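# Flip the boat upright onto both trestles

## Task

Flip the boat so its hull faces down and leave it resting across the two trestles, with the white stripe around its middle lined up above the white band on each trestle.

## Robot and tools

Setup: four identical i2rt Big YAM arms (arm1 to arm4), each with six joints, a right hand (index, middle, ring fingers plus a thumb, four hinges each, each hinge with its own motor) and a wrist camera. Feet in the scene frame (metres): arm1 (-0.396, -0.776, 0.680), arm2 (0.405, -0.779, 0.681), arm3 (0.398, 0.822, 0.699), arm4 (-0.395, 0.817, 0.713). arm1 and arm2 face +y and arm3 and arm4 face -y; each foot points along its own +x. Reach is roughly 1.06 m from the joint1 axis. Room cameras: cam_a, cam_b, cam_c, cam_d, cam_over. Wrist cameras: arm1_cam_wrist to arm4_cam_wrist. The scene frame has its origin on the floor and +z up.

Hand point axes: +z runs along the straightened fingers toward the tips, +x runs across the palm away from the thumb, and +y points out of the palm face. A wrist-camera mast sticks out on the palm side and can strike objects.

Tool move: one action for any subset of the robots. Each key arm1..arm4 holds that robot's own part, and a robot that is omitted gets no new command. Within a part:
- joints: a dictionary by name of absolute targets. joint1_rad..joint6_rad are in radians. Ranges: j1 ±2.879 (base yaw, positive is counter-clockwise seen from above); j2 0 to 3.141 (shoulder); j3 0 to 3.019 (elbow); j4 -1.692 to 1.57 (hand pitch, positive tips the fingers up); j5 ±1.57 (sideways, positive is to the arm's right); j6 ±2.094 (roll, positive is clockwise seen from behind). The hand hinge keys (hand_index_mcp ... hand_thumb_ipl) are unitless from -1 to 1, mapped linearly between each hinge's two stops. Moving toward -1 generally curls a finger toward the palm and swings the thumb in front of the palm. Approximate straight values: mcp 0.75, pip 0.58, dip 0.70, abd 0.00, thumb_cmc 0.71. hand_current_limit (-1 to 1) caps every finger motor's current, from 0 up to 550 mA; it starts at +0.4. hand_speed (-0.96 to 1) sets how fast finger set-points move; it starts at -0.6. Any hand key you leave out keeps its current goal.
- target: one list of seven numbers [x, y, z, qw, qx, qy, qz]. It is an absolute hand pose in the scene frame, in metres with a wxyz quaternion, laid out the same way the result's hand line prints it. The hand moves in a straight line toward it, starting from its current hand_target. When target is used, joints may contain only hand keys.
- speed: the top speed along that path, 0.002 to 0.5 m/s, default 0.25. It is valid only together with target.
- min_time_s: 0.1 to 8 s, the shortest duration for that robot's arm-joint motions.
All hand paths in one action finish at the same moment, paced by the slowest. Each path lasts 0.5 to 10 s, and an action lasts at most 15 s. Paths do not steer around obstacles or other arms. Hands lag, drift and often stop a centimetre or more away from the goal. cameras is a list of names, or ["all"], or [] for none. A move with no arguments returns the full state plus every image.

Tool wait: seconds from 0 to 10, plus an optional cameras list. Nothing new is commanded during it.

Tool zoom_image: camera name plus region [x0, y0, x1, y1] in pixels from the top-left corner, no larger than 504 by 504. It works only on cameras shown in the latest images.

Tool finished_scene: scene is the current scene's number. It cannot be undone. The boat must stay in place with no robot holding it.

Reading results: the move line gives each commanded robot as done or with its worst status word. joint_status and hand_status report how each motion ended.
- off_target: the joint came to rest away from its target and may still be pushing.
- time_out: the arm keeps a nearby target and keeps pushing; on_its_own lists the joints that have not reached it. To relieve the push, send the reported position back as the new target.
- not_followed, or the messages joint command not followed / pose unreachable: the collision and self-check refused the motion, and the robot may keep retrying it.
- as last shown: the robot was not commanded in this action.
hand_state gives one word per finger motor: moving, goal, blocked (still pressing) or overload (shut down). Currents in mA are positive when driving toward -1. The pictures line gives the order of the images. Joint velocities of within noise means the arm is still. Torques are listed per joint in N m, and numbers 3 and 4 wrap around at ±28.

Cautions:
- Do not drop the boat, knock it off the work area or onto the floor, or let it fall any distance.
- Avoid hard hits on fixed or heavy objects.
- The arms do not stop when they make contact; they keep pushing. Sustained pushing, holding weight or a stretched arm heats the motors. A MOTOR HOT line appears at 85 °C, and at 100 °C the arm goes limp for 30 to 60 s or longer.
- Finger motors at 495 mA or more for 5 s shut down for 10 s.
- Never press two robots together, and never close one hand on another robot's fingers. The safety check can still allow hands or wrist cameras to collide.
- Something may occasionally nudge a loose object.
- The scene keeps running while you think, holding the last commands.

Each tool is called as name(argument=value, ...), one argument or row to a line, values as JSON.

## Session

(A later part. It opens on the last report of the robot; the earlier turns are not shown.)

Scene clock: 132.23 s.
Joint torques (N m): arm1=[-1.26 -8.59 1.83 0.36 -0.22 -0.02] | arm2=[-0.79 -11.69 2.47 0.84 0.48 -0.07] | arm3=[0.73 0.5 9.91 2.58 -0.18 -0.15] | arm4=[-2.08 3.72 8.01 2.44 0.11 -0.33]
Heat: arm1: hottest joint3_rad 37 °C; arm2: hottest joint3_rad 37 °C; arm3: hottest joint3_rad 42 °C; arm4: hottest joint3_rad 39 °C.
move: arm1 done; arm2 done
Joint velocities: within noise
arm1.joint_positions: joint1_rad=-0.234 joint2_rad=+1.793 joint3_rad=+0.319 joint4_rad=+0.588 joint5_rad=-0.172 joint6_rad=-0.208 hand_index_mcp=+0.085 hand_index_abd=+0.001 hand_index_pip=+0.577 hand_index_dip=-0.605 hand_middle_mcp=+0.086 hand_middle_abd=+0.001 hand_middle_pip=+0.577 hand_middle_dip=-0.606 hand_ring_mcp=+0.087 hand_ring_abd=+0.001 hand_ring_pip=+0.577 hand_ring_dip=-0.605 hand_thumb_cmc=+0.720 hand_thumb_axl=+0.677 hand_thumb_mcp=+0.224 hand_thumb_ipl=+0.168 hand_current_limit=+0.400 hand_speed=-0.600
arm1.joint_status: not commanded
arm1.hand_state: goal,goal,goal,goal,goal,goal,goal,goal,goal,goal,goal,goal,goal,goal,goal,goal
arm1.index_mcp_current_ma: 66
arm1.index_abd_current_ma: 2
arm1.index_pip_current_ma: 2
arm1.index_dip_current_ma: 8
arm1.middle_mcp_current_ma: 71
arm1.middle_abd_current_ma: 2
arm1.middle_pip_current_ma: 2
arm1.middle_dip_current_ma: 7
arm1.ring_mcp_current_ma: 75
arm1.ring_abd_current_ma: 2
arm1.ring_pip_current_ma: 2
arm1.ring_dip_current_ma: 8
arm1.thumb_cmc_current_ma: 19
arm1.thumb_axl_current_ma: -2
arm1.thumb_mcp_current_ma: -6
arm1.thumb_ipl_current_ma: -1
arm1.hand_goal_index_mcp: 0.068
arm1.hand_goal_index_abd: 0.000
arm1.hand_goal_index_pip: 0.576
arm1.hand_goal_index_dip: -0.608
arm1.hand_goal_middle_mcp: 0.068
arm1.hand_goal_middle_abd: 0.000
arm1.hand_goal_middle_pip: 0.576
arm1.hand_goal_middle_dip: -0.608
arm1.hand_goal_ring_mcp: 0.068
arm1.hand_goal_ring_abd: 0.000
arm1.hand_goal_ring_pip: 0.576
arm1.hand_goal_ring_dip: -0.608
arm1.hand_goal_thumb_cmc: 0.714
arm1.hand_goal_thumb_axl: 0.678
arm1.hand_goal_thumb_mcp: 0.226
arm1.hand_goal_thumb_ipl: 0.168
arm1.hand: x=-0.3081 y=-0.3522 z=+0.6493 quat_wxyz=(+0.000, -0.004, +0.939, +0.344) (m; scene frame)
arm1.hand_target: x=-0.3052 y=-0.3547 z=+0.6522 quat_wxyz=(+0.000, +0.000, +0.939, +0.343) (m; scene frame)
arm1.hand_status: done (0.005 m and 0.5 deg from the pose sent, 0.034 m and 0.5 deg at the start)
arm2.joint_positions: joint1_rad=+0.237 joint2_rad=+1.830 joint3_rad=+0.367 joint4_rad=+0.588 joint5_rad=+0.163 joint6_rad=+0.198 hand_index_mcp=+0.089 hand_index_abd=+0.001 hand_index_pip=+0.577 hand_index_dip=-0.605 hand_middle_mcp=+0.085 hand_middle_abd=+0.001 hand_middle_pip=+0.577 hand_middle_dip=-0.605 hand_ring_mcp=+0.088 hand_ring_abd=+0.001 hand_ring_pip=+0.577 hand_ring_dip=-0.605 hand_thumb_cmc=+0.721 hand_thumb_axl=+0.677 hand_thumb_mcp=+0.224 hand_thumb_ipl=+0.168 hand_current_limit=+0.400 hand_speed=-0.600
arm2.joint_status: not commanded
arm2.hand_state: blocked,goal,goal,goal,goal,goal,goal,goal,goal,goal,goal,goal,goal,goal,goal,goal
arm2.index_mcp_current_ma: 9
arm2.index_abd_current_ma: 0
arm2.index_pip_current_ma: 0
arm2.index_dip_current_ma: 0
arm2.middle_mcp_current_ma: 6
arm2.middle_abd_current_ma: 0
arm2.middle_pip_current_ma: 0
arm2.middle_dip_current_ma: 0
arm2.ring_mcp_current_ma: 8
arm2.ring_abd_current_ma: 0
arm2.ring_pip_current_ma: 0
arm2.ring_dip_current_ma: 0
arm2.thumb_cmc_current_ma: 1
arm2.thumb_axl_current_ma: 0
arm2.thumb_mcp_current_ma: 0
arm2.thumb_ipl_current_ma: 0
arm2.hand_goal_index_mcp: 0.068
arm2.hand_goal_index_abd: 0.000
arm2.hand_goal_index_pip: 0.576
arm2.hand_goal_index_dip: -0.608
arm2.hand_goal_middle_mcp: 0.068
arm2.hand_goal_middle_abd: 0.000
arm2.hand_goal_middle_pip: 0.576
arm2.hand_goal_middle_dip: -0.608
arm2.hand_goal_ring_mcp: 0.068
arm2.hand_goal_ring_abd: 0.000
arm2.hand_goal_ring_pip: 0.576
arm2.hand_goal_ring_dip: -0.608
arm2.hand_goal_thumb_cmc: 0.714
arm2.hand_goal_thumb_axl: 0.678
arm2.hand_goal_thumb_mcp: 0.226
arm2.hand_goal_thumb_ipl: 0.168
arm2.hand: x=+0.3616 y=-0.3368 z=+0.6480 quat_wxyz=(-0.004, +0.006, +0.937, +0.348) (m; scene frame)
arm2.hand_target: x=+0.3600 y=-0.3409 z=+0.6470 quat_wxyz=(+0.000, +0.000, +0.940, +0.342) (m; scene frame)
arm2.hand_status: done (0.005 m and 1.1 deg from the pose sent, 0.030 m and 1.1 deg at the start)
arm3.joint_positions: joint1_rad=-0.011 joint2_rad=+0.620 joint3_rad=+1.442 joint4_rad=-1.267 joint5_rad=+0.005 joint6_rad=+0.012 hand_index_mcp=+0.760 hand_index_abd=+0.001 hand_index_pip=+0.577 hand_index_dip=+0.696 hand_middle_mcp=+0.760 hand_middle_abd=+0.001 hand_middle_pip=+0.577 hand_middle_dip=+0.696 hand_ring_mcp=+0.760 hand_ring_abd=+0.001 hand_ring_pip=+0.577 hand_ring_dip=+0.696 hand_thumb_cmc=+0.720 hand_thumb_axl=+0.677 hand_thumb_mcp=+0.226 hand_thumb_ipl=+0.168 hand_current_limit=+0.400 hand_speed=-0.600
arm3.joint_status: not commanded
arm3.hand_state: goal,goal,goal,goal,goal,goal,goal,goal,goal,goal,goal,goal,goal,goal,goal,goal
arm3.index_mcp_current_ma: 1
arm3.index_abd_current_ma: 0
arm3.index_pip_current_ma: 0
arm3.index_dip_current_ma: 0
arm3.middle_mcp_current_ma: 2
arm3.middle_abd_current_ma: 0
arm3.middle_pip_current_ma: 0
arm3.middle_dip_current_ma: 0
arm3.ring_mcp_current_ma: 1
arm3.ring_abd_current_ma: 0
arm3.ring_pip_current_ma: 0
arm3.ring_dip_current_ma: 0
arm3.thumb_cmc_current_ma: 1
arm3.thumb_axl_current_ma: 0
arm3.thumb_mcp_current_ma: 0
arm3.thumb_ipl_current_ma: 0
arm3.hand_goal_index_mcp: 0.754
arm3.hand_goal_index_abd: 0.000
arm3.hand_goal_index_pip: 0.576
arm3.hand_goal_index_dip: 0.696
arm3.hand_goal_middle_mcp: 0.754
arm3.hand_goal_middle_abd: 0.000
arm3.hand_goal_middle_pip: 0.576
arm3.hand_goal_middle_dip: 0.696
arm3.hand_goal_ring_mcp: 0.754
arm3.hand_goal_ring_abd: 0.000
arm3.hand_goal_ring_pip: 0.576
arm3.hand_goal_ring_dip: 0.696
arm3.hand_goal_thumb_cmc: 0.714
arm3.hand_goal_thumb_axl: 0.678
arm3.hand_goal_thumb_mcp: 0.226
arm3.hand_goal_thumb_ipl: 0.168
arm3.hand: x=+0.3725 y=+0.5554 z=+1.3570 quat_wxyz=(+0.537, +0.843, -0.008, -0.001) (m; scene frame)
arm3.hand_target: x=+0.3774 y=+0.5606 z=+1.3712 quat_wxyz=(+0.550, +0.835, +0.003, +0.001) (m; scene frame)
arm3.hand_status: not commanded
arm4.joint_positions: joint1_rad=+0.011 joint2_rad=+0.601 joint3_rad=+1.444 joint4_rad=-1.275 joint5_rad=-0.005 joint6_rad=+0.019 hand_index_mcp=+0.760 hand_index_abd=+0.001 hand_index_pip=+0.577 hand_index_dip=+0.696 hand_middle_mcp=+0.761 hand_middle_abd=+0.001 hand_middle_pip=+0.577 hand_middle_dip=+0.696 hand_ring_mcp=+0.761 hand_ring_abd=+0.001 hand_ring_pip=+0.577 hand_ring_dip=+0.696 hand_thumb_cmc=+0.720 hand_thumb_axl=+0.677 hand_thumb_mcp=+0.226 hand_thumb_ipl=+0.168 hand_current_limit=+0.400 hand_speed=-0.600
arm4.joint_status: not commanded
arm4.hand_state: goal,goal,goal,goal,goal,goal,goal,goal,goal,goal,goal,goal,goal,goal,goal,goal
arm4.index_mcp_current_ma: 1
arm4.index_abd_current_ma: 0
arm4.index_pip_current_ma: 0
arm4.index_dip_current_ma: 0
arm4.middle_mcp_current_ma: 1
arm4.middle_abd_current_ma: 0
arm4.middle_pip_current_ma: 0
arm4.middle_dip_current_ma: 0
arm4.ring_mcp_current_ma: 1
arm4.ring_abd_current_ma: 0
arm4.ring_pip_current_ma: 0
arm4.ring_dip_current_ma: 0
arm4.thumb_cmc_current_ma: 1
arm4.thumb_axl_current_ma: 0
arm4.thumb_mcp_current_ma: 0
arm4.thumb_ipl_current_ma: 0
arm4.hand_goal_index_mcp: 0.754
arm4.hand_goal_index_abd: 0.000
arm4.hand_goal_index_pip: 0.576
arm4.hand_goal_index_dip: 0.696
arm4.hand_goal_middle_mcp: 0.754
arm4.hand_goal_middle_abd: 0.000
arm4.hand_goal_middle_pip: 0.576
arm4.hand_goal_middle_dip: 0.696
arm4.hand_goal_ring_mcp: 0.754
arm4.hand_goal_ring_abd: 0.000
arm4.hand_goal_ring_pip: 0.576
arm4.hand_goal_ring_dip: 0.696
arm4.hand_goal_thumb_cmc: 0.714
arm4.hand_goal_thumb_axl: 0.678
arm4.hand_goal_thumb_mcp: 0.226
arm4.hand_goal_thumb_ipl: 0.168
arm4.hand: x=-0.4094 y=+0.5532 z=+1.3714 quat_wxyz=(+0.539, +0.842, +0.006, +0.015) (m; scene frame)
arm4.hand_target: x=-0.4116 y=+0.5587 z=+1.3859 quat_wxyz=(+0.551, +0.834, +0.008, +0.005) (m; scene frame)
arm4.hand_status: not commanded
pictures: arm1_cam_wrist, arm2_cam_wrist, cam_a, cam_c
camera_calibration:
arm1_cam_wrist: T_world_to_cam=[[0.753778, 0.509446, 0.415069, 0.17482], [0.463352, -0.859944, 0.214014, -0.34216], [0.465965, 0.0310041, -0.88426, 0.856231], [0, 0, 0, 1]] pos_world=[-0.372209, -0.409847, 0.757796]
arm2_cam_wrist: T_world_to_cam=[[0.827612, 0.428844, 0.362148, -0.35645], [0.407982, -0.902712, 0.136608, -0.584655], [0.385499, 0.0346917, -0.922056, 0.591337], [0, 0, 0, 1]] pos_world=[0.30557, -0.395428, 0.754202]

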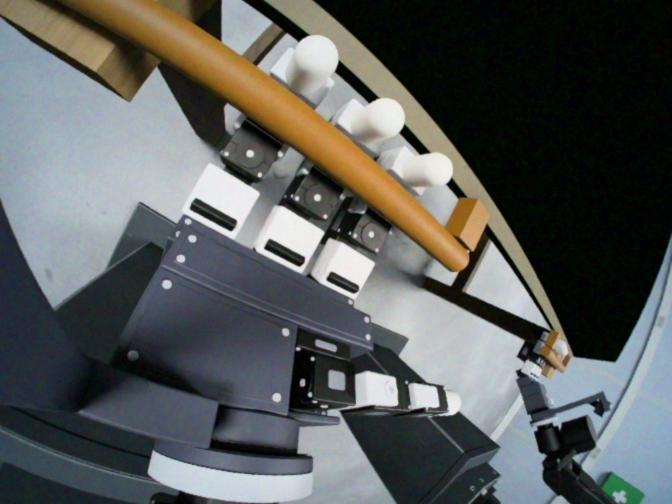

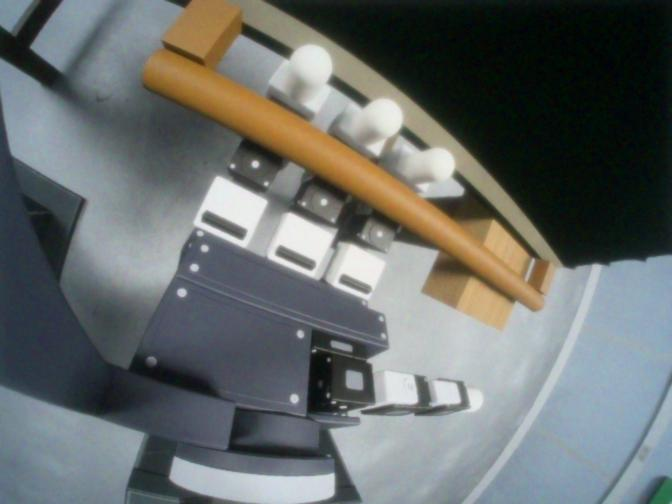

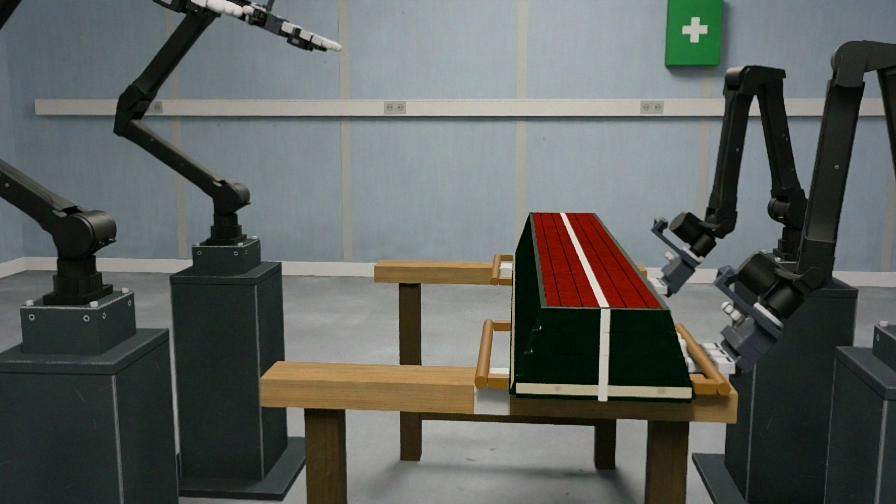

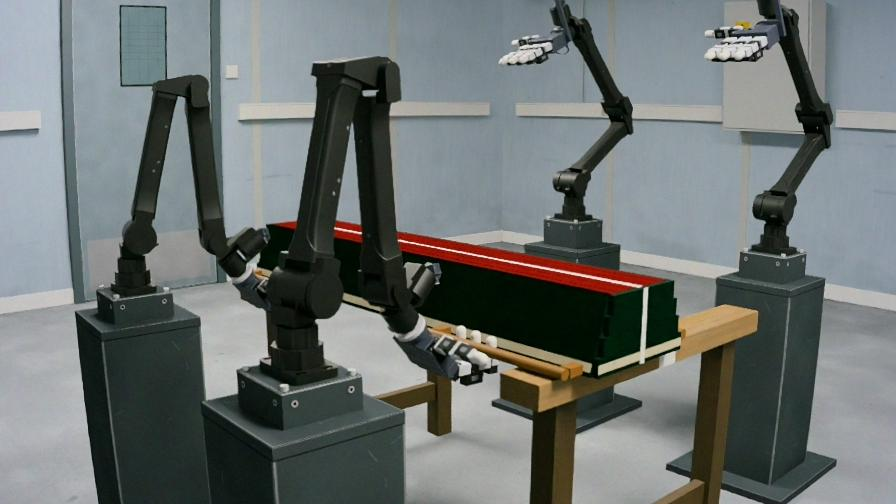

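move(
  arm1={"joints": {"hand_current_limit": 0.75, "hand_index_dip": -0.85, "hand_middle_dip": -0.85, "hand_ring_dip": -0.85, "hand_index_pip": 0.36, "hand_middle_pip": 0.36, "hand_ring_pip": 0.36}},
  arm2={"joints": {"hand_current_limit": 0.75, "hand_index_dip": -0.85, "hand_middle_dip": -0.85, "hand_ring_dip": -0.85, "hand_index_pip": 0.36, "hand_middle_pip": 0.36, "hand_ring_pip": 0.36}},
  cameras=["arm1_cam_wrist", "arm2_cam_wrist"],
)

move(
  arm1={"target": [-0.305, -0.366, 0.685, 0, 0, 0.9481, 0.3181], "speed": 0.06},
  arm2={"target": [0.36, -0.349, 0.682, 0, 0, 0.9481, 0.3181], "speed": 0.06},
  cameras=["arm1_cam_wrist", "arm2_cam_wrist", "cam_c", "cam_a", "cam_over"],
)

Scene clock: 137.87 s.
Joint torques (N m): arm1=[-1.26 -8.53 1.4 0.35 -0.11 -0.02] | arm2=[-0.79 -11.34 2.19 0.87 0.34 -0.11] | arm3=[1.14 0.67 9.96 2.48 -0.13 -0.23] | arm4=[-1.55 3.43 8.02 2.39 0.12 -0.25]
Heat: arm1: hottest joint3_rad 37 °C; arm2: hottest joint3_rad 37 °C; arm3: hottest joint3_rad 42 °C; arm4: hottest joint3_rad 39 °C.
move: arm1 off_target; arm2 off_target
Joint velocities: within noise
arm1.joint_positions: joint1_rad=-0.234 joint2_rad=+1.791 joint3_rad=+0.325 joint4_rad=+0.588 joint5_rad=-0.175 joint6_rad=-0.208 hand_index_mcp=+0.087 hand_index_abd=+0.001 hand_index_pip=+0.370 hand_index_dip=-0.845 hand_middle_mcp=+0.091 hand_middle_abd=+0.001 hand_middle_pip=+0.384 hand_middle_dip=-0.836 hand_ring_mcp=+0.097 hand_ring_abd=+0.000 hand_ring_pip=+0.397 hand_ring_dip=-0.825 hand_thumb_cmc=+0.720 hand_thumb_axl=+0.677 hand_thumb_mcp=+0.224 hand_thumb_ipl=+0.168 hand_current_limit=+0.750 hand_speed=-0.600
arm1.joint_status: hand_middle_pip off_target (ended at +0.384, target +0.360); hand_ring_pip off_target (ended at +0.397, target +0.360); hand_ring_dip off_target (ended at -0.825, target -0.850); the others done
arm1.hand_state: goal,goal,goal,goal,blocked,goal,blocked,goal,blocked,goal,blocked,blocked,goal,goal,goal,goal
arm1.index_mcp_current_ma: 77
arm1.index_abd_current_ma: 2
arm1.index_pip_current_ma: 33
arm1.index_dip_current_ma: 16
arm1.middle_mcp_current_ma: 92
arm1.middle_abd_current_ma: 2
arm1.middle_pip_current_ma: 92
arm1.middle_dip_current_ma: 49
arm1.ring_mcp_current_ma: 120
arm1.ring_abd_current_ma: 0
arm1.ring_pip_current_ma: 146
arm1.ring_dip_current_ma: 97
arm1.thumb_cmc_current_ma: 20
arm1.thumb_axl_current_ma: -2
arm1.thumb_mcp_current_ma: -6
arm1.thumb_ipl_current_ma: -1
arm1.hand_goal_index_mcp: 0.068
arm1.hand_goal_index_abd: 0.000
arm1.hand_goal_index_pip: 0.360
arm1.hand_goal_index_dip: -0.850
arm1.hand_goal_middle_mcp: 0.068
arm1.hand_goal_middle_abd: 0.000
arm1.hand_goal_middle_pip: 0.360
arm1.hand_goal_middle_dip: -0.850
arm1.hand_goal_ring_mcp: 0.068
arm1.hand_goal_ring_abd: 0.000
arm1.hand_goal_ring_pip: 0.360
arm1.hand_goal_ring_dip: -0.850
arm1.hand_goal_thumb_cmc: 0.714
arm1.hand_goal_thumb_axl: 0.678
arm1.hand_goal_thumb_mcp: 0.226
arm1.hand_goal_thumb_ipl: 0.168
arm1.hand: x=-0.3077 y=-0.3488 z=+0.6518 quat_wxyz=(+0.000, -0.005, +0.938, +0.348) (m; scene frame)
arm1.hand_target: x=-0.3052 y=-0.3548 z=+0.6522 quat_wxyz=(+0.000, +0.000, +0.939, +0.343) (m; scene frame)
arm1.hand_status: not commanded
arm2.joint_positions: joint1_rad=+0.237 joint2_rad=+1.827 joint3_rad=+0.371 joint4_rad=+0.588 joint5_rad=+0.166 joint6_rad=+0.198 hand_index_mcp=+0.098 hand_index_abd=+0.002 hand_index_pip=+0.400 hand_index_dip=-0.826 hand_middle_mcp=+0.087 hand_middle_abd=+0.001 hand_middle_pip=+0.375 hand_middle_dip=-0.841 hand_ring_mcp=+0.087 hand_ring_abd=+0.001 hand_ring_pip=+0.367 hand_ring_dip=-0.847 hand_thumb_cmc=+0.722 hand_thumb_axl=+0.677 hand_thumb_mcp=+0.224 hand_thumb_ipl=+0.168 hand_current_limit=+0.750 hand_speed=-0.600
arm2.joint_status: hand_index_pip off_target (ended at +0.400, target +0.360); hand_index_dip off_target (ended at -0.826, target -0.850); the others done
arm2.hand_state: blocked,goal,blocked,blocked,goal,goal,goal,goal,goal,goal,goal,goal,goal,goal,goal,goal
arm2.index_mcp_current_ma: 18
arm2.index_abd_current_ma: 0
arm2.index_pip_current_ma: 28
arm2.index_dip_current_ma: 10
arm2.middle_mcp_current_ma: 7
arm2.middle_abd_current_ma: 0
arm2.middle_pip_current_ma: 4
arm2.middle_dip_current_ma: 2
arm2.ring_mcp_current_ma: 8
arm2.ring_abd_current_ma: 0
arm2.ring_pip_current_ma: 1
arm2.ring_dip_current_ma: 0
arm2.thumb_cmc_current_ma: 1
arm2.thumb_axl_current_ma: 0
arm2.thumb_mcp_current_ma: 0
arm2.thumb_ipl_current_ma: 0
arm2.hand_goal_index_mcp: 0.068
arm2.hand_goal_index_abd: 0.000
arm2.hand_goal_index_pip: 0.360
arm2.hand_goal_index_dip: -0.850
arm2.hand_goal_middle_mcp: 0.068
arm2.hand_goal_middle_abd: 0.000
arm2.hand_goal_middle_pip: 0.360
arm2.hand_goal_middle_dip: -0.850
arm2.hand_goal_ring_mcp: 0.068
arm2.hand_goal_ring_abd: 0.000
arm2.hand_goal_ring_pip: 0.360
arm2.hand_goal_ring_dip: -0.850
arm2.hand_goal_thumb_cmc: 0.714
arm2.hand_goal_thumb_axl: 0.678
arm2.hand_goal_thumb_mcp: 0.226
arm2.hand_goal_thumb_ipl: 0.168
arm2.hand: x=+0.3615 y=-0.3343 z=+0.6505 quat_wxyz=(-0.004, +0.007, +0.936, +0.352) (m; scene frame)
arm2.hand_target: x=+0.3601 y=-0.3410 z=+0.6470 quat_wxyz=(+0.000, +0.000, +0.940, +0.342) (m; scene frame)
arm2.hand_status: not commanded
arm3, arm4: as last shown
pictures: arm1_cam_wrist, arm2_cam_wrist
camera_calibration:
arm1_cam_wrist: T_world_to_cam=[[0.752857, 0.507425, 0.419196, 0.168132], [0.465049, -0.8608, 0.206769, -0.334945], [0.465763, 0.0392792, -0.884037, 0.860724], [0, 0, 0, 1]] pos_world=[-0.371707, -0.407444, 0.759688]
arm2_cam_wrist: T_world_to_cam=[[0.828298, 0.424407, 0.365788, -0.362464], [0.406086, -0.904547, 0.129955, -0.57818], [0.386027, 0.0409001, -0.921581, 0.595155], [0, 0, 0, 1]] pos_world=[0.305273, -0.393501, 0.756206]

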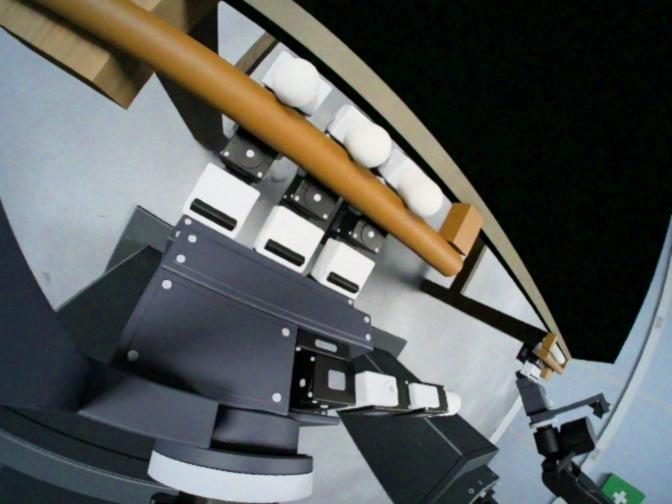

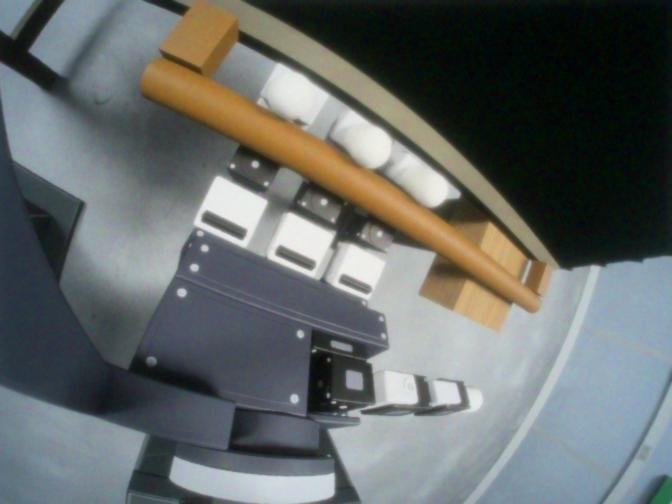

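Scene clock: 139.27 s.
Joint torques (N m): arm1=[-1.03 -9.88 4.66 0.94 -0.31 -0.12] | arm2=[0.03 -13.1 5.59 1.48 0.51 0.05] | arm3=[0.97 0.85 9.94 2.74 -0.14 -0.16] | arm4=[-1.08 3.31 8.1 2.35 0.12 -0.22]
Heat: arm1: hottest joint3_rad 37 °C; arm2: hottest joint3_rad 37 °C; arm3: hottest joint3_rad 42 °C; arm4: hottest joint3_rad 39 °C.
move: arm1 off_target; arm2 off_target
Joint velocities: within noise
arm1.joint_positions: joint1_rad=-0.243 joint2_rad=+1.586 joint3_rad=+0.291 joint4_rad=+0.282 joint5_rad=-0.159 joint6_rad=-0.219 hand_index_mcp=+0.108 hand_index_abd=+0.000 hand_index_pip=+0.370 hand_index_dip=-0.839 hand_middle_mcp=+0.110 hand_middle_abd=+0.001 hand_middle_pip=+0.376 hand_middle_dip=-0.848 hand_ring_mcp=+0.113 hand_ring_abd=+0.000 hand_ring_pip=+0.370 hand_ring_dip=-0.847 hand_thumb_cmc=+0.720 hand_thumb_axl=+0.677 hand_thumb_mcp=+0.224 hand_thumb_ipl=+0.168 hand_current_limit=+0.750 hand_speed=-0.600
arm1.joint_status: not commanded
arm1.hand_state: blocked,goal,goal,goal,blocked,goal,goal,goal,blocked,goal,goal,goal,goal,goal,goal,goal
arm1.index_mcp_current_ma: 173
arm1.index_abd_current_ma: 0
arm1.index_pip_current_ma: 36
arm1.index_dip_current_ma: 40
arm1.middle_mcp_current_ma: 182
arm1.middle_abd_current_ma: 2
arm1.middle_pip_current_ma: 57
arm1.middle_dip_current_ma: 7
arm1.ring_mcp_current_ma: 195
arm1.ring_abd_current_ma: 0
arm1.ring_pip_current_ma: 35
arm1.ring_dip_current_ma: 8
arm1.thumb_cmc_current_ma: 20
arm1.thumb_axl_current_ma: -2
arm1.thumb_mcp_current_ma: -6
arm1.thumb_ipl_current_ma: -1
arm1.hand_goal_index_mcp: 0.068
arm1.hand_goal_index_abd: 0.000
arm1.hand_goal_index_pip: 0.360
arm1.hand_goal_index_dip: -0.850
arm1.hand_goal_middle_mcp: 0.068
arm1.hand_goal_middle_abd: 0.000
arm1.hand_goal_middle_pip: 0.360
arm1.hand_goal_middle_dip: -0.850
arm1.hand_goal_ring_mcp: 0.068
arm1.hand_goal_ring_abd: 0.000
arm1.hand_goal_ring_pip: 0.360
arm1.hand_goal_ring_dip: -0.850
arm1.hand_goal_thumb_cmc: 0.714
arm1.hand_goal_thumb_axl: 0.678
arm1.hand_goal_thumb_mcp: 0.226
arm1.hand_goal_thumb_ipl: 0.168
arm1.on_its_own: hand_ring_pip moved -0.027 to your old target +0.360; hand_ring_dip moved -0.022 to your old target -0.850
arm1.hand: x=-0.3105 y=-0.3799 z=+0.6577 quat_wxyz=(-0.007, +0.003, +0.959, +0.284) (m; scene frame)
arm1.hand_target: x=-0.3057 y=-0.3663 z=+0.6843 quat_wxyz=(+0.002, -0.004, +0.948, +0.318) (m; scene frame)
arm1.hand_status: off_target (0.031 m and 4.2 deg from the pose sent, 0.038 m and 3.6 deg at the start)
arm2.joint_positions: joint1_rad=+0.237 joint2_rad=+1.639 joint3_rad=+0.343 joint4_rad=+0.292 joint5_rad=+0.156 joint6_rad=+0.193 hand_index_mcp=+0.110 hand_index_abd=-0.001 hand_index_pip=+0.375 hand_index_dip=-0.847 hand_middle_mcp=+0.106 hand_middle_abd=-0.001 hand_middle_pip=+0.369 hand_middle_dip=-0.847 hand_ring_mcp=+0.105 hand_ring_abd=+0.000 hand_ring_pip=+0.367 hand_ring_dip=-0.847 hand_thumb_cmc=+0.721 hand_thumb_axl=+0.677 hand_thumb_mcp=+0.224 hand_thumb_ipl=+0.168 hand_current_limit=+0.750 hand_speed=-0.600
arm2.joint_status: not commanded
arm2.hand_state: blocked,goal,goal,goal,blocked,goal,goal,goal,blocked,goal,goal,goal,goal,goal,goal,goal
arm2.index_mcp_current_ma: 34
arm2.index_abd_current_ma: 0
arm2.index_pip_current_ma: 4
arm2.index_dip_current_ma: 0
arm2.middle_mcp_current_ma: 28
arm2.middle_abd_current_ma: 0
arm2.middle_pip_current_ma: 2
arm2.middle_dip_current_ma: 0
arm2.ring_mcp_current_ma: 26
arm2.ring_abd_current_ma: 0
arm2.ring_pip_current_ma: 1
arm2.ring_dip_current_ma: 0
arm2.thumb_cmc_current_ma: 1
arm2.thumb_axl_current_ma: 0
arm2.thumb_mcp_current_ma: 0
arm2.thumb_ipl_current_ma: 0
arm2.hand_goal_index_mcp: 0.068
arm2.hand_goal_index_abd: 0.000
arm2.hand_goal_index_pip: 0.360
arm2.hand_goal_index_dip: -0.850
arm2.hand_goal_middle_mcp: 0.068
arm2.hand_goal_middle_abd: 0.000
arm2.hand_goal_middle_pip: 0.360
arm2.hand_goal_middle_dip: -0.850
arm2.hand_goal_ring_mcp: 0.068
arm2.hand_goal_ring_abd: 0.000
arm2.hand_goal_ring_pip: 0.360
arm2.hand_goal_ring_dip: -0.850
arm2.hand_goal_thumb_cmc: 0.714
arm2.hand_goal_thumb_axl: 0.678
arm2.hand_goal_thumb_mcp: 0.226
arm2.hand_goal_thumb_ipl: 0.168
arm2.on_its_own: hand_index_pip moved -0.025 to your old target +0.360; hand_index_dip moved -0.021 to your old target -0.850
arm2.hand: x=+0.3663 y=-0.3617 z=+0.6578 quat_wxyz=(+0.008, -0.003, +0.958, +0.288) (m; scene frame)
arm2.hand_target: x=+0.3599 y=-0.3494 z=+0.6813 quat_wxyz=(+0.001, -0.002, +0.948, +0.318) (m; scene frame)
arm2.hand_status: off_target (0.028 m and 3.8 deg from the pose sent, 0.035 m and 4.2 deg at the start)
arm3, arm4: as last shown
pictures: arm1_cam_wrist, arm2_cam_wrist, cam_a, cam_c, cam_over
camera_calibration:
arm1_cam_wrist: T_world_to_cam=[[0.764559, 0.550726, 0.334889, 0.259106], [0.461274, -0.830403, 0.312502, -0.42092], [0.450195, -0.0844508, -0.888928, 0.819826], [0, 0, 0, 1]] pos_world=[-0.373024, -0.422995, 0.773532]
arm2_cam_wrist: T_world_to_cam=[[0.813571, 0.480268, 0.327788, -0.306872], [0.410515, -0.873654, 0.261161, -0.682662], [0.411801, -0.0779114, -0.907937, 0.539836], [0, 0, 0, 1]] pos_world=[0.3076, -0.40697, 0.769011]

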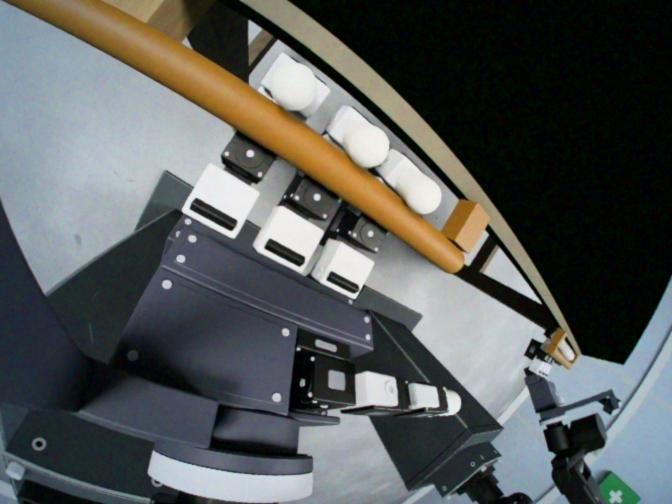

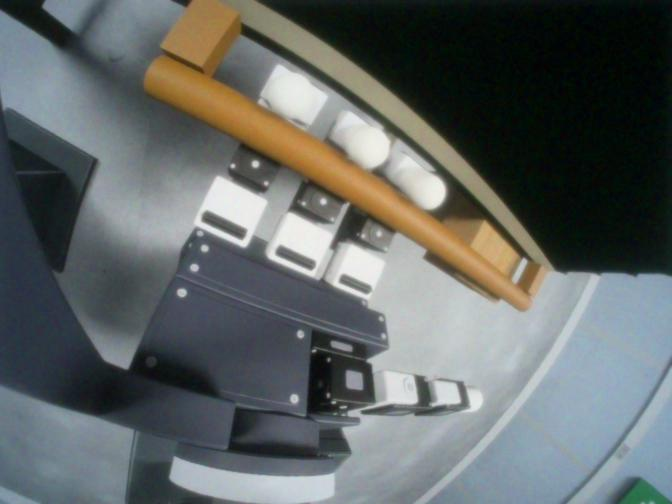

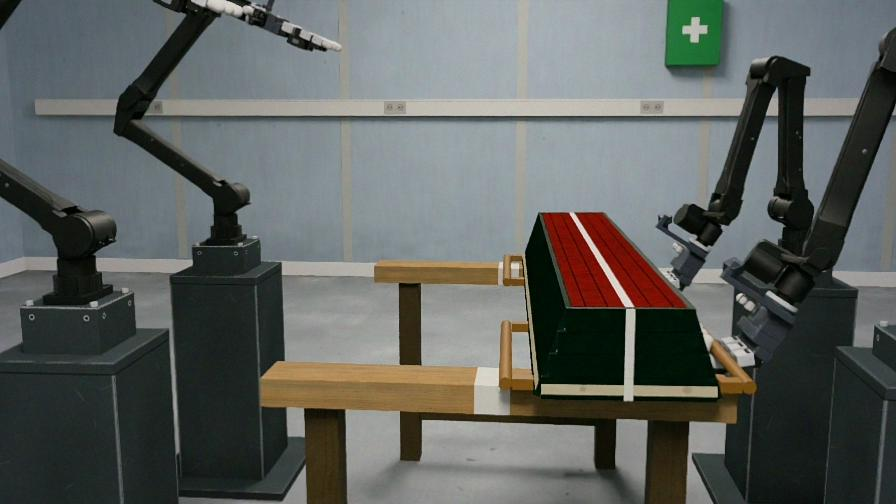

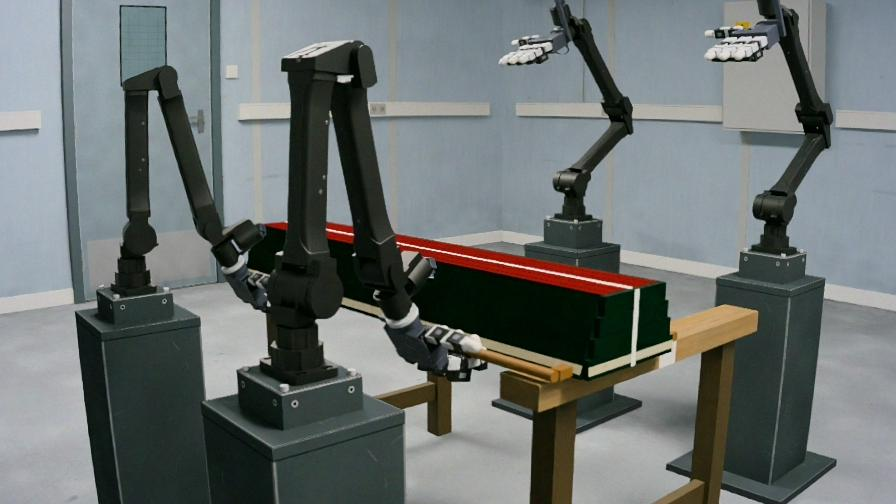

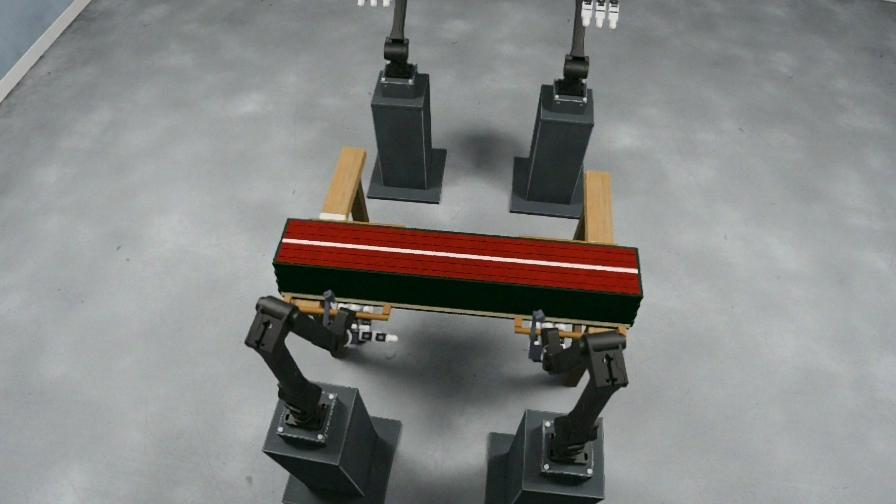

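move(
  arm1={"target": [-0.305, -0.372, 0.735, 0, 0, 0.9397, 0.3420], "speed": 0.08},
  arm2={"target": [0.36, -0.355, 0.735, 0, 0, 0.9397, 0.3420], "speed": 0.08},
  cameras=["arm1_cam_wrist", "arm2_cam_wrist", "cam_c", "cam_a", "cam_over"],
)

Scene clock: 141.83 s.
Joint torques (N m): arm1=[-1.14 -8.88 7.71 1.21 -0.78 -0.06] | arm2=[0.38 -12.51 8.34 1.98 1.19 0.1] | arm3=[0.38 1.2 9.87 2.26 -0.14 -0.16] | arm4=[-1.55 3.43 8.16 2.32 0.1 -0.26]
Heat: arm1: hottest joint3_rad 37 °C; arm2: hottest joint3_rad 37 °C; arm3: hottest joint3_rad 42 °C; arm4: hottest joint3_rad 39 °C.
move: arm1 off_target; arm2 off_target
Joint velocities: within noise
arm1.joint_positions: joint1_rad=-0.256 joint2_rad=+1.361 joint3_rad=+0.267 joint4_rad=+0.102 joint5_rad=-0.166 joint6_rad=-0.221 hand_index_mcp=+0.118 hand_index_abd=+0.001 hand_index_pip=+0.387 hand_index_dip=-0.838 hand_middle_mcp=+0.120 hand_middle_abd=+0.001 hand_middle_pip=+0.373 hand_middle_dip=-0.848 hand_ring_mcp=+0.122 hand_ring_abd=+0.000 hand_ring_pip=+0.370 hand_ring_dip=-0.847 hand_thumb_cmc=+0.720 hand_thumb_axl=+0.677 hand_thumb_mcp=+0.224 hand_thumb_ipl=+0.168 hand_current_limit=+0.750 hand_speed=-0.600
arm1.joint_status: not commanded
arm1.hand_state: blocked,goal,blocked,goal,blocked,goal,goal,goal,blocked,goal,goal,goal,goal,goal,goal,goal
arm1.index_mcp_current_ma: 221
arm1.index_abd_current_ma: 3
arm1.index_pip_current_ma: 104
arm1.index_dip_current_ma: 44
arm1.middle_mcp_current_ma: 232
arm1.middle_abd_current_ma: 2
arm1.middle_pip_current_ma: 45
arm1.middle_dip_current_ma: 8
arm1.ring_mcp_current_ma: 242
arm1.ring_abd_current_ma: 0
arm1.ring_pip_current_ma: 35
arm1.ring_dip_current_ma: 8
arm1.thumb_cmc_current_ma: 20
arm1.thumb_axl_current_ma: -2
arm1.thumb_mcp_current_ma: -6
arm1.thumb_ipl_current_ma: -1
arm1.hand_goal_index_mcp: 0.068
arm1.hand_goal_index_abd: 0.000
arm1.hand_goal_index_pip: 0.360
arm1.hand_goal_index_dip: -0.850
arm1.hand_goal_middle_mcp: 0.068
arm1.hand_goal_middle_abd: 0.000
arm1.hand_goal_middle_pip: 0.360
arm1.hand_goal_middle_dip: -0.850
arm1.hand_goal_ring_mcp: 0.068
arm1.hand_goal_ring_abd: 0.000
arm1.hand_goal_ring_pip: 0.360
arm1.hand_goal_ring_dip: -0.850
arm1.hand_goal_thumb_cmc: 0.714
arm1.hand_goal_thumb_axl: 0.678
arm1.hand_goal_thumb_mcp: 0.226
arm1.hand_goal_thumb_ipl: 0.168
arm1.hand: x=-0.3100 y=-0.3920 z=+0.6973 quat_wxyz=(-0.005, +0.006, +0.956, +0.294) (m; scene frame)
arm1.hand_target: x=-0.3050 y=-0.3726 z=+0.7338 quat_wxyz=(+0.001, +0.000, +0.940, +0.342) (m; scene frame)
arm1.hand_status: off_target (0.043 m and 5.8 deg from the pose sent, 0.078 m and 7.1 deg at the start)
arm2.joint_positions: joint1_rad=+0.245 joint2_rad=+1.429 joint3_rad=+0.318 joint4_rad=+0.123 joint5_rad=+0.156 joint6_rad=+0.192 hand_index_mcp=+0.122 hand_index_abd=-0.001 hand_index_pip=+0.378 hand_index_dip=-0.844 hand_middle_mcp=+0.120 hand_middle_abd=-0.001 hand_middle_pip=+0.373 hand_middle_dip=-0.846 hand_ring_mcp=+0.119 hand_ring_abd=+0.000 hand_ring_pip=+0.370 hand_ring_dip=-0.847 hand_thumb_cmc=+0.721 hand_thumb_axl=+0.677 hand_thumb_mcp=+0.224 hand_thumb_ipl=+0.168 hand_current_limit=+0.750 hand_speed=-0.600
arm2.joint_status: not commanded
arm2.hand_state: blocked,goal,goal,goal,blocked,goal,goal,goal,blocked,goal,goal,goal,goal,goal,goal,goal
arm2.index_mcp_current_ma: 55
arm2.index_abd_current_ma: 0
arm2.index_pip_current_ma: 6
arm2.index_dip_current_ma: 1
arm2.middle_mcp_current_ma: 51
arm2.middle_abd_current_ma: 0
arm2.middle_pip_current_ma: 3
arm2.middle_dip_current_ma: 0
arm2.ring_mcp_current_ma: 49
arm2.ring_abd_current_ma: 0
arm2.ring_pip_current_ma: 2
arm2.ring_dip_current_ma: 0
arm2.thumb_cmc_current_ma: 1
arm2.thumb_axl_current_ma: 0
arm2.thumb_mcp_current_ma: 0
arm2.thumb_ipl_current_ma: 0
arm2.hand_goal_index_mcp: 0.068
arm2.hand_goal_index_abd: 0.000
arm2.hand_goal_index_pip: 0.360
arm2.hand_goal_index_dip: -0.850
arm2.hand_goal_middle_mcp: 0.068
arm2.hand_goal_middle_abd: 0.000
arm2.hand_goal_middle_pip: 0.360
arm2.hand_goal_middle_dip: -0.850
arm2.hand_goal_ring_mcp: 0.068
arm2.hand_goal_ring_abd: 0.000
arm2.hand_goal_ring_pip: 0.360
arm2.hand_goal_ring_dip: -0.850
arm2.hand_goal_thumb_cmc: 0.714
arm2.hand_goal_thumb_axl: 0.678
arm2.hand_goal_thumb_mcp: 0.226
arm2.hand_goal_thumb_ipl: 0.168
arm2.hand: x=+0.3661 y=-0.3731 z=+0.6974 quat_wxyz=(+0.005, -0.007, +0.955, +0.295) (m; scene frame)
arm2.hand_target: x=+0.3599 y=-0.3552 z=+0.7340 quat_wxyz=(-0.001, -0.001, +0.940, +0.342) (m; scene frame)
arm2.hand_status: off_target (0.042 m and 5.7 deg from the pose sent, 0.078 m and 6.6 deg at the start)
arm3, arm4: as last shown
pictures: arm1_cam_wrist, arm2_cam_wrist, cam_a, cam_c, cam_over
camera_calibration:
arm1_cam_wrist: T_world_to_cam=[[0.76832, 0.537131, 0.348102, 0.238756], [0.454056, -0.840702, 0.295048, -0.437643], [0.45113, -0.0686337, -0.889815, 0.86096], [0, 0, 0, 1]] pos_world=[-0.373132, -0.43708, 0.812109]
arm2_cam_wrist: T_world_to_cam=[[0.810164, 0.482742, 0.332556, -0.315347], [0.419277, -0.873669, 0.246798, -0.696176], [0.409684, -0.0605139, -0.910218, 0.583828], [0, 0, 0, 1]] pos_world=[0.308188, -0.420667, 0.808096]

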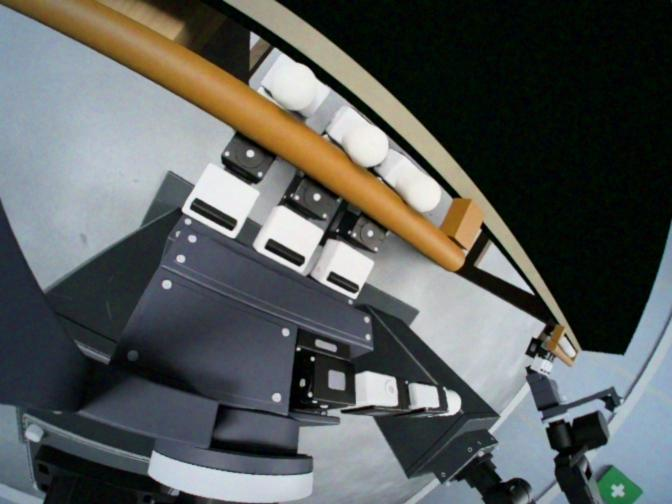

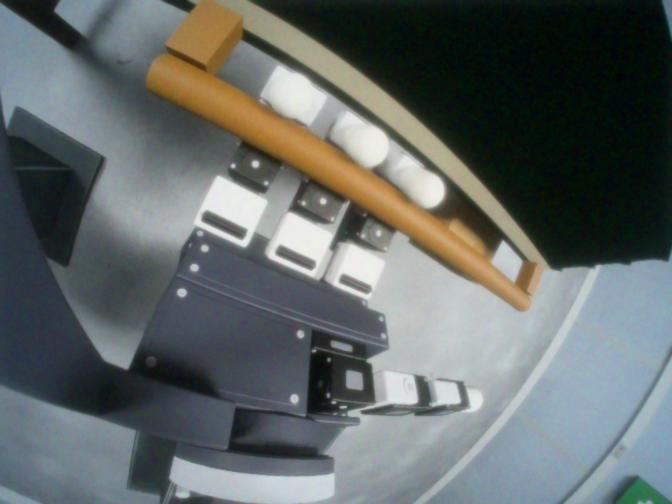

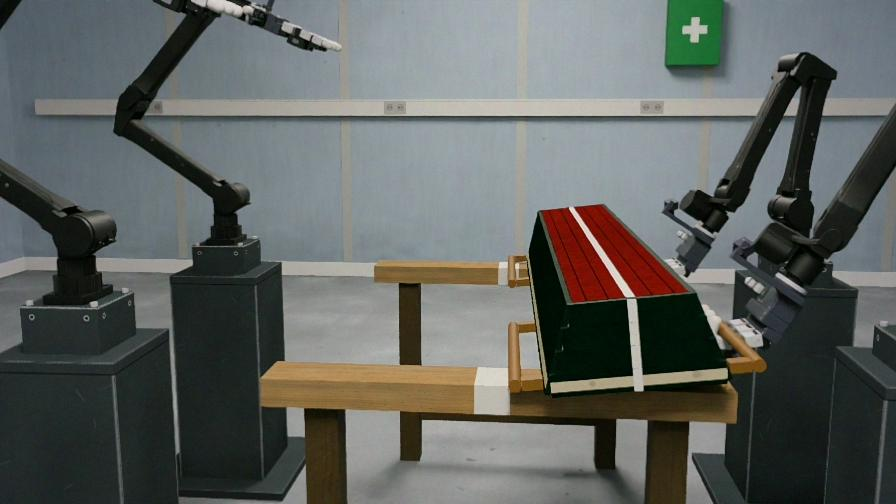

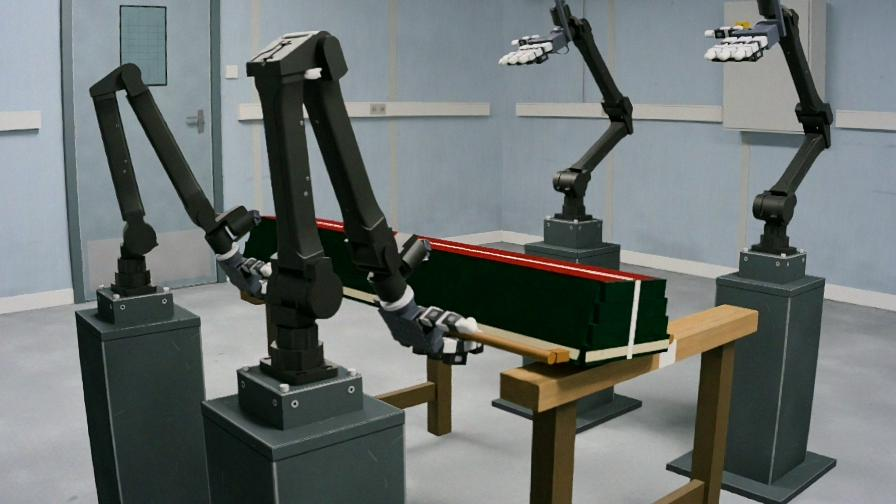

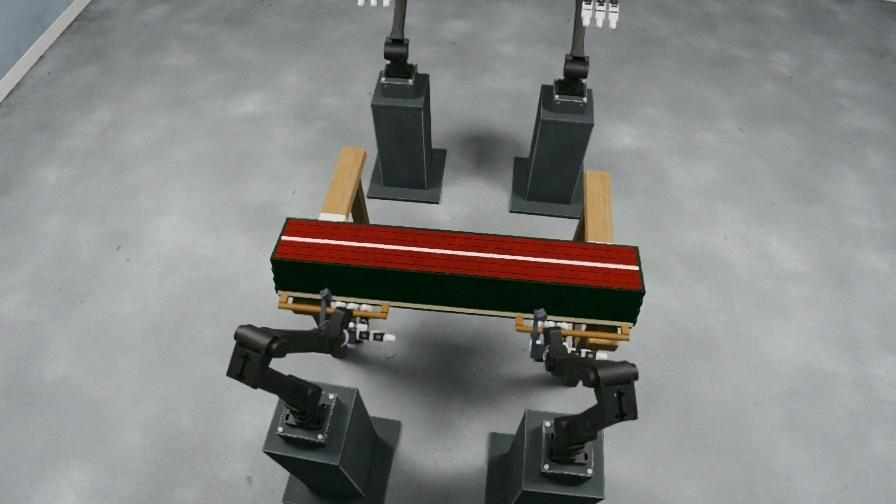

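move(
  arm1={"target": [-0.305, -0.345, 0.855, 0, 0, 0.9483, 0.3173], "speed": 0.1, "joints": {"hand_index_mcp": 0.12, "hand_middle_mcp": 0.12, "hand_ring_mcp": 0.12}},
  arm2={"target": [0.36, -0.326, 0.855, 0, 0, 0.9483, 0.3173], "speed": 0.1, "joints": {"hand_index_mcp": 0.12, "hand_middle_mcp": 0.12, "hand_ring_mcp": 0.12}},
  cameras=["arm1_cam_wrist", "arm2_cam_wrist", "cam_c", "cam_a", "cam_over"],
)

Scene clock: 145.90 s.
Joint torques (N m): arm1=[0.62 -6.95 18.97 0.77 -0.55 0.1] | arm2=[-2.02 -10.99 19.64 1.54 0.74 0.02] | arm3=[0.67 0.56 10 2.65 -0.12 -0.2] | arm4=[-1.26 3.43 7.84 2.43 0.12 -0.26]
Heat: arm1: hottest joint3_rad 37 °C; arm2: hottest joint3_rad 38 °C; arm3: hottest joint3_rad 42 °C; arm4: hottest joint3_rad 39 °C.
move: arm1 off_target; arm2 off_target
Joint velocities: within noise
arm1.joint_positions: joint1_rad=-0.250 joint2_rad=+1.028 joint3_rad=+0.421 joint4_rad=-0.510 joint5_rad=-0.147 joint6_rad=-0.222 hand_index_mcp=+0.157 hand_index_abd=+0.016 hand_index_pip=+0.384 hand_index_dip=-0.830 hand_middle_mcp=+0.168 hand_middle_abd=+0.004 hand_middle_pip=+0.371 hand_middle_dip=-0.848 hand_ring_mcp=+0.182 hand_ring_abd=+0.006 hand_ring_pip=+0.368 hand_ring_dip=-0.847 hand_thumb_cmc=+0.720 hand_thumb_axl=+0.677 hand_thumb_mcp=+0.224 hand_thumb_ipl=+0.168 hand_current_limit=+0.750 hand_speed=-0.600
arm1.joint_status: hand_index_mcp off_target (ended at +0.157, target +0.120); hand_middle_mcp off_target (ended at +0.168, target +0.120); hand_ring_mcp off_target (ended at +0.182, target +0.120)
arm1.hand_state: blocked,goal,blocked,goal,blocked,goal,goal,goal,blocked,goal,goal,goal,goal,goal,goal,goal
arm1.index_mcp_current_ma: 159
arm1.index_abd_current_ma: 49
arm1.index_pip_current_ma: 91
arm1.index_dip_current_ma: 74
arm1.middle_mcp_current_ma: 212
arm1.middle_abd_current_ma: 10
arm1.middle_pip_current_ma: 40
arm1.middle_dip_current_ma: 7
arm1.ring_mcp_current_ma: 282
arm1.ring_abd_current_ma: 16
arm1.ring_pip_current_ma: 28
arm1.ring_dip_current_ma: 8
arm1.thumb_cmc_current_ma: 20
arm1.thumb_axl_current_ma: -2
arm1.thumb_mcp_current_ma: -6
arm1.thumb_ipl_current_ma: -1
arm1.hand_goal_index_mcp: 0.120
arm1.hand_goal_index_abd: 0.000
arm1.hand_goal_index_pip: 0.360
arm1.hand_goal_index_dip: -0.850
arm1.hand_goal_middle_mcp: 0.120
arm1.hand_goal_middle_abd: 0.000
arm1.hand_goal_middle_pip: 0.360
arm1.hand_goal_middle_dip: -0.850
arm1.hand_goal_ring_mcp: 0.120
arm1.hand_goal_ring_abd: 0.000
arm1.hand_goal_ring_pip: 0.360
arm1.hand_goal_ring_dip: -0.850
arm1.hand_goal_thumb_cmc: 0.714
arm1.hand_goal_thumb_axl: 0.678
arm1.hand_goal_thumb_mcp: 0.226
arm1.hand_goal_thumb_ipl: 0.168
arm1.hand: x=-0.3114 y=-0.3996 z=+0.7685 quat_wxyz=(-0.013, +0.010, +0.972, +0.234) (m; scene frame)
arm1.hand_target: x=-0.3076 y=-0.3559 z=+0.8539 quat_wxyz=(-0.001, -0.001, +0.948, +0.318) (m; scene frame)
arm1.hand_status: off_target (0.103 m and 10.1 deg from the pose sent, 0.165 m and 2.9 deg at the start; pose on its path clipped on 47 of 70 steps)
arm2.joint_positions: joint1_rad=+0.248 joint2_rad=+1.121 joint3_rad=+0.472 joint4_rad=-0.478 joint5_rad=+0.145 joint6_rad=+0.198 hand_index_mcp=+0.189 hand_index_abd=-0.004 hand_index_pip=+0.377 hand_index_dip=-0.846 hand_middle_mcp=+0.175 hand_middle_abd=-0.008 hand_middle_pip=+0.374 hand_middle_dip=-0.845 hand_ring_mcp=+0.165 hand_ring_abd=-0.006 hand_ring_pip=+0.375 hand_ring_dip=-0.842 hand_thumb_cmc=+0.721 hand_thumb_axl=+0.677 hand_thumb_mcp=+0.224 hand_thumb_ipl=+0.168 hand_current_limit=+0.750 hand_speed=-0.600
arm2.joint_status: hand_index_mcp off_target (ended at +0.189, target +0.120); hand_middle_mcp off_target (ended at +0.175, target +0.120); hand_ring_mcp off_target (ended at +0.165, target +0.120)
arm2.hand_state: blocked,goal,goal,goal,blocked,goal,goal,goal,blocked,goal,goal,goal,goal,goal,goal,goal
arm2.index_mcp_current_ma: 88
arm2.index_abd_current_ma: 0
arm2.index_pip_current_ma: 5
arm2.index_dip_current_ma: 0
arm2.middle_mcp_current_ma: 56
arm2.middle_abd_current_ma: -1
arm2.middle_pip_current_ma: 4
arm2.middle_dip_current_ma: 1
arm2.ring_mcp_current_ma: 39
arm2.ring_abd_current_ma: -1
arm2.ring_pip_current_ma: 4
arm2.ring_dip_current_ma: 1
arm2.thumb_cmc_current_ma: 1
arm2.thumb_axl_current_ma: 0
arm2.thumb_mcp_current_ma: 0
arm2.thumb_ipl_current_ma: 0
arm2.hand_goal_index_mcp: 0.120
arm2.hand_goal_index_abd: 0.000
arm2.hand_goal_index_pip: 0.360
arm2.hand_goal_index_dip: -0.850
arm2.hand_goal_middle_mcp: 0.120
arm2.hand_goal_middle_abd: 0.000
arm2.hand_goal_middle_pip: 0.360
arm2.hand_goal_middle_dip: -0.850
arm2.hand_goal_ring_mcp: 0.120
arm2.hand_goal_ring_abd: 0.000
arm2.hand_goal_ring_pip: 0.360
arm2.hand_goal_ring_dip: -0.850
arm2.hand_goal_thumb_cmc: 0.714
arm2.hand_goal_thumb_axl: 0.678
arm2.hand_goal_thumb_mcp: 0.226
arm2.hand_goal_thumb_ipl: 0.168
arm2.hand: x=+0.3657 y=-0.3792 z=+0.7685 quat_wxyz=(+0.015, -0.013, +0.973, +0.229) (m; scene frame)
arm2.hand_target: x=+0.3629 y=-0.3362 z=+0.8544 quat_wxyz=(+0.000, +0.003, +0.948, +0.318) (m; scene frame)
arm2.hand_status: off_target (0.102 m and 10.7 deg from the pose sent, 0.165 m and 2.8 deg at the start; pose on its path clipped on 46 of 70 steps)
arm3, arm4: as last shown
pictures: arm1_cam_wrist, arm2_cam_wrist, cam_a, cam_c, cam_over
camera_calibration:
arm1_cam_wrist: T_world_to_cam=[[0.775484, 0.573357, 0.264363, 0.300125], [0.458259, -0.799171, 0.389003, -0.518752], [0.434309, -0.180519, -0.88249, 0.868786], [0, 0, 0, 1]] pos_world=[-0.37234, -0.429818, 0.88915]
arm2_cam_wrist: T_world_to_cam=[[0.800902, 0.528187, 0.282089, -0.276287], [0.415674, -0.829507, 0.373005, -0.797748], [0.431012, -0.181484, -0.883907, 0.574436], [0, 0, 0, 1]] pos_world=[0.305293, -0.411556, 0.883251]

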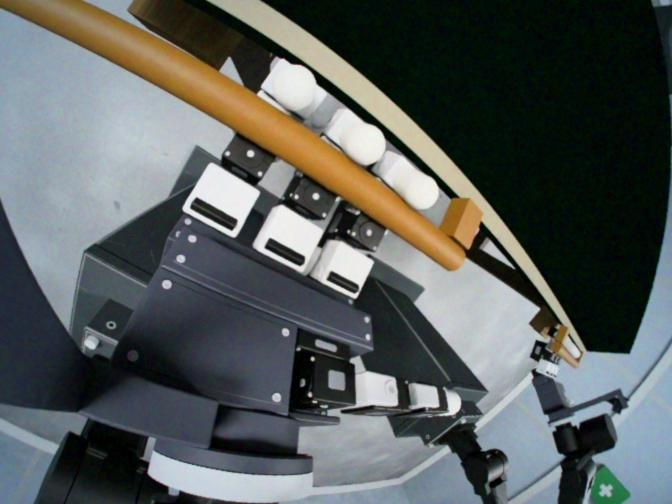

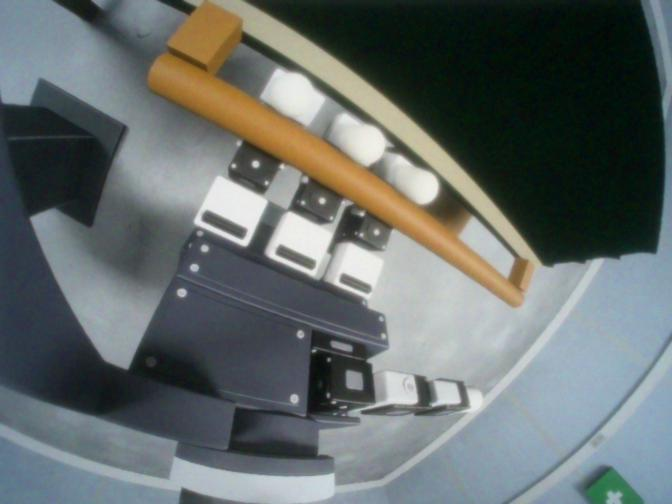

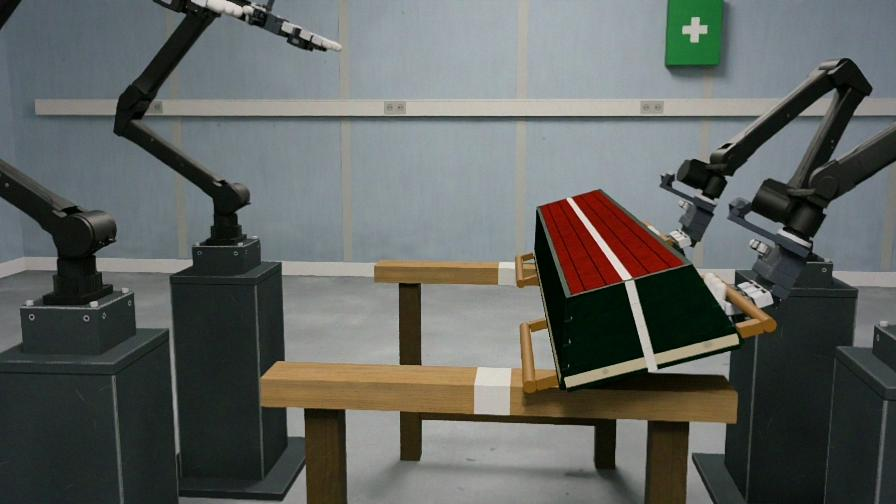

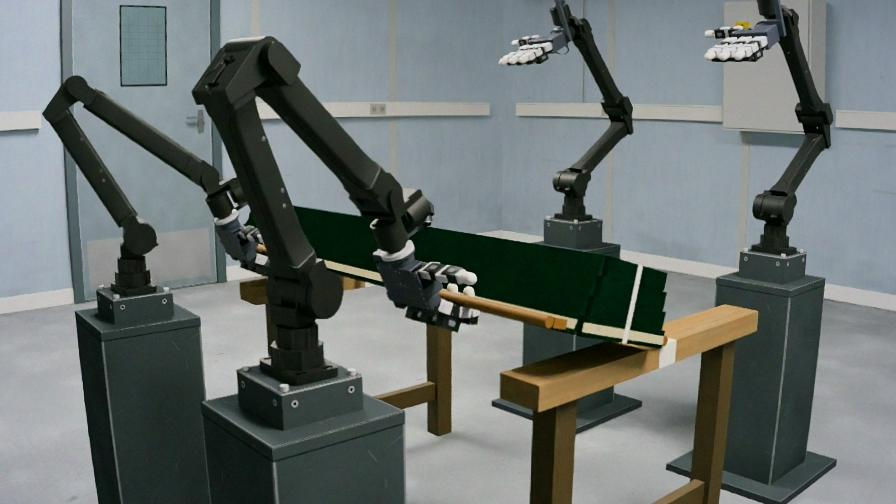

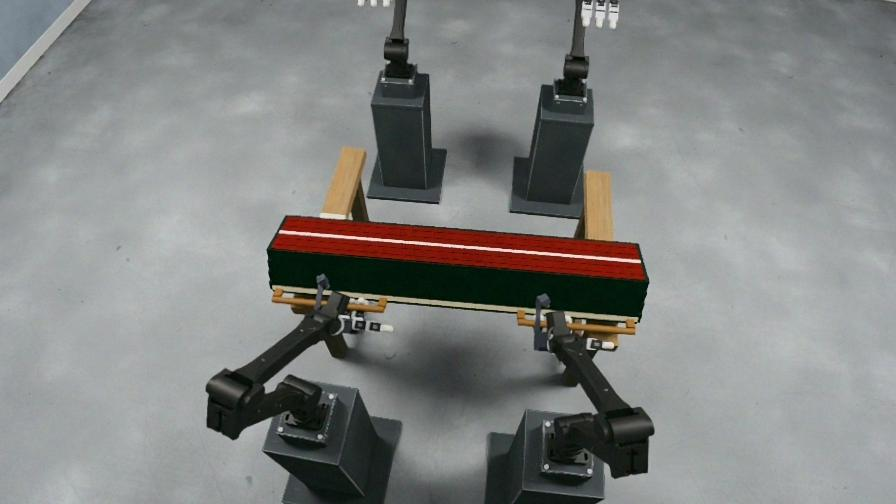

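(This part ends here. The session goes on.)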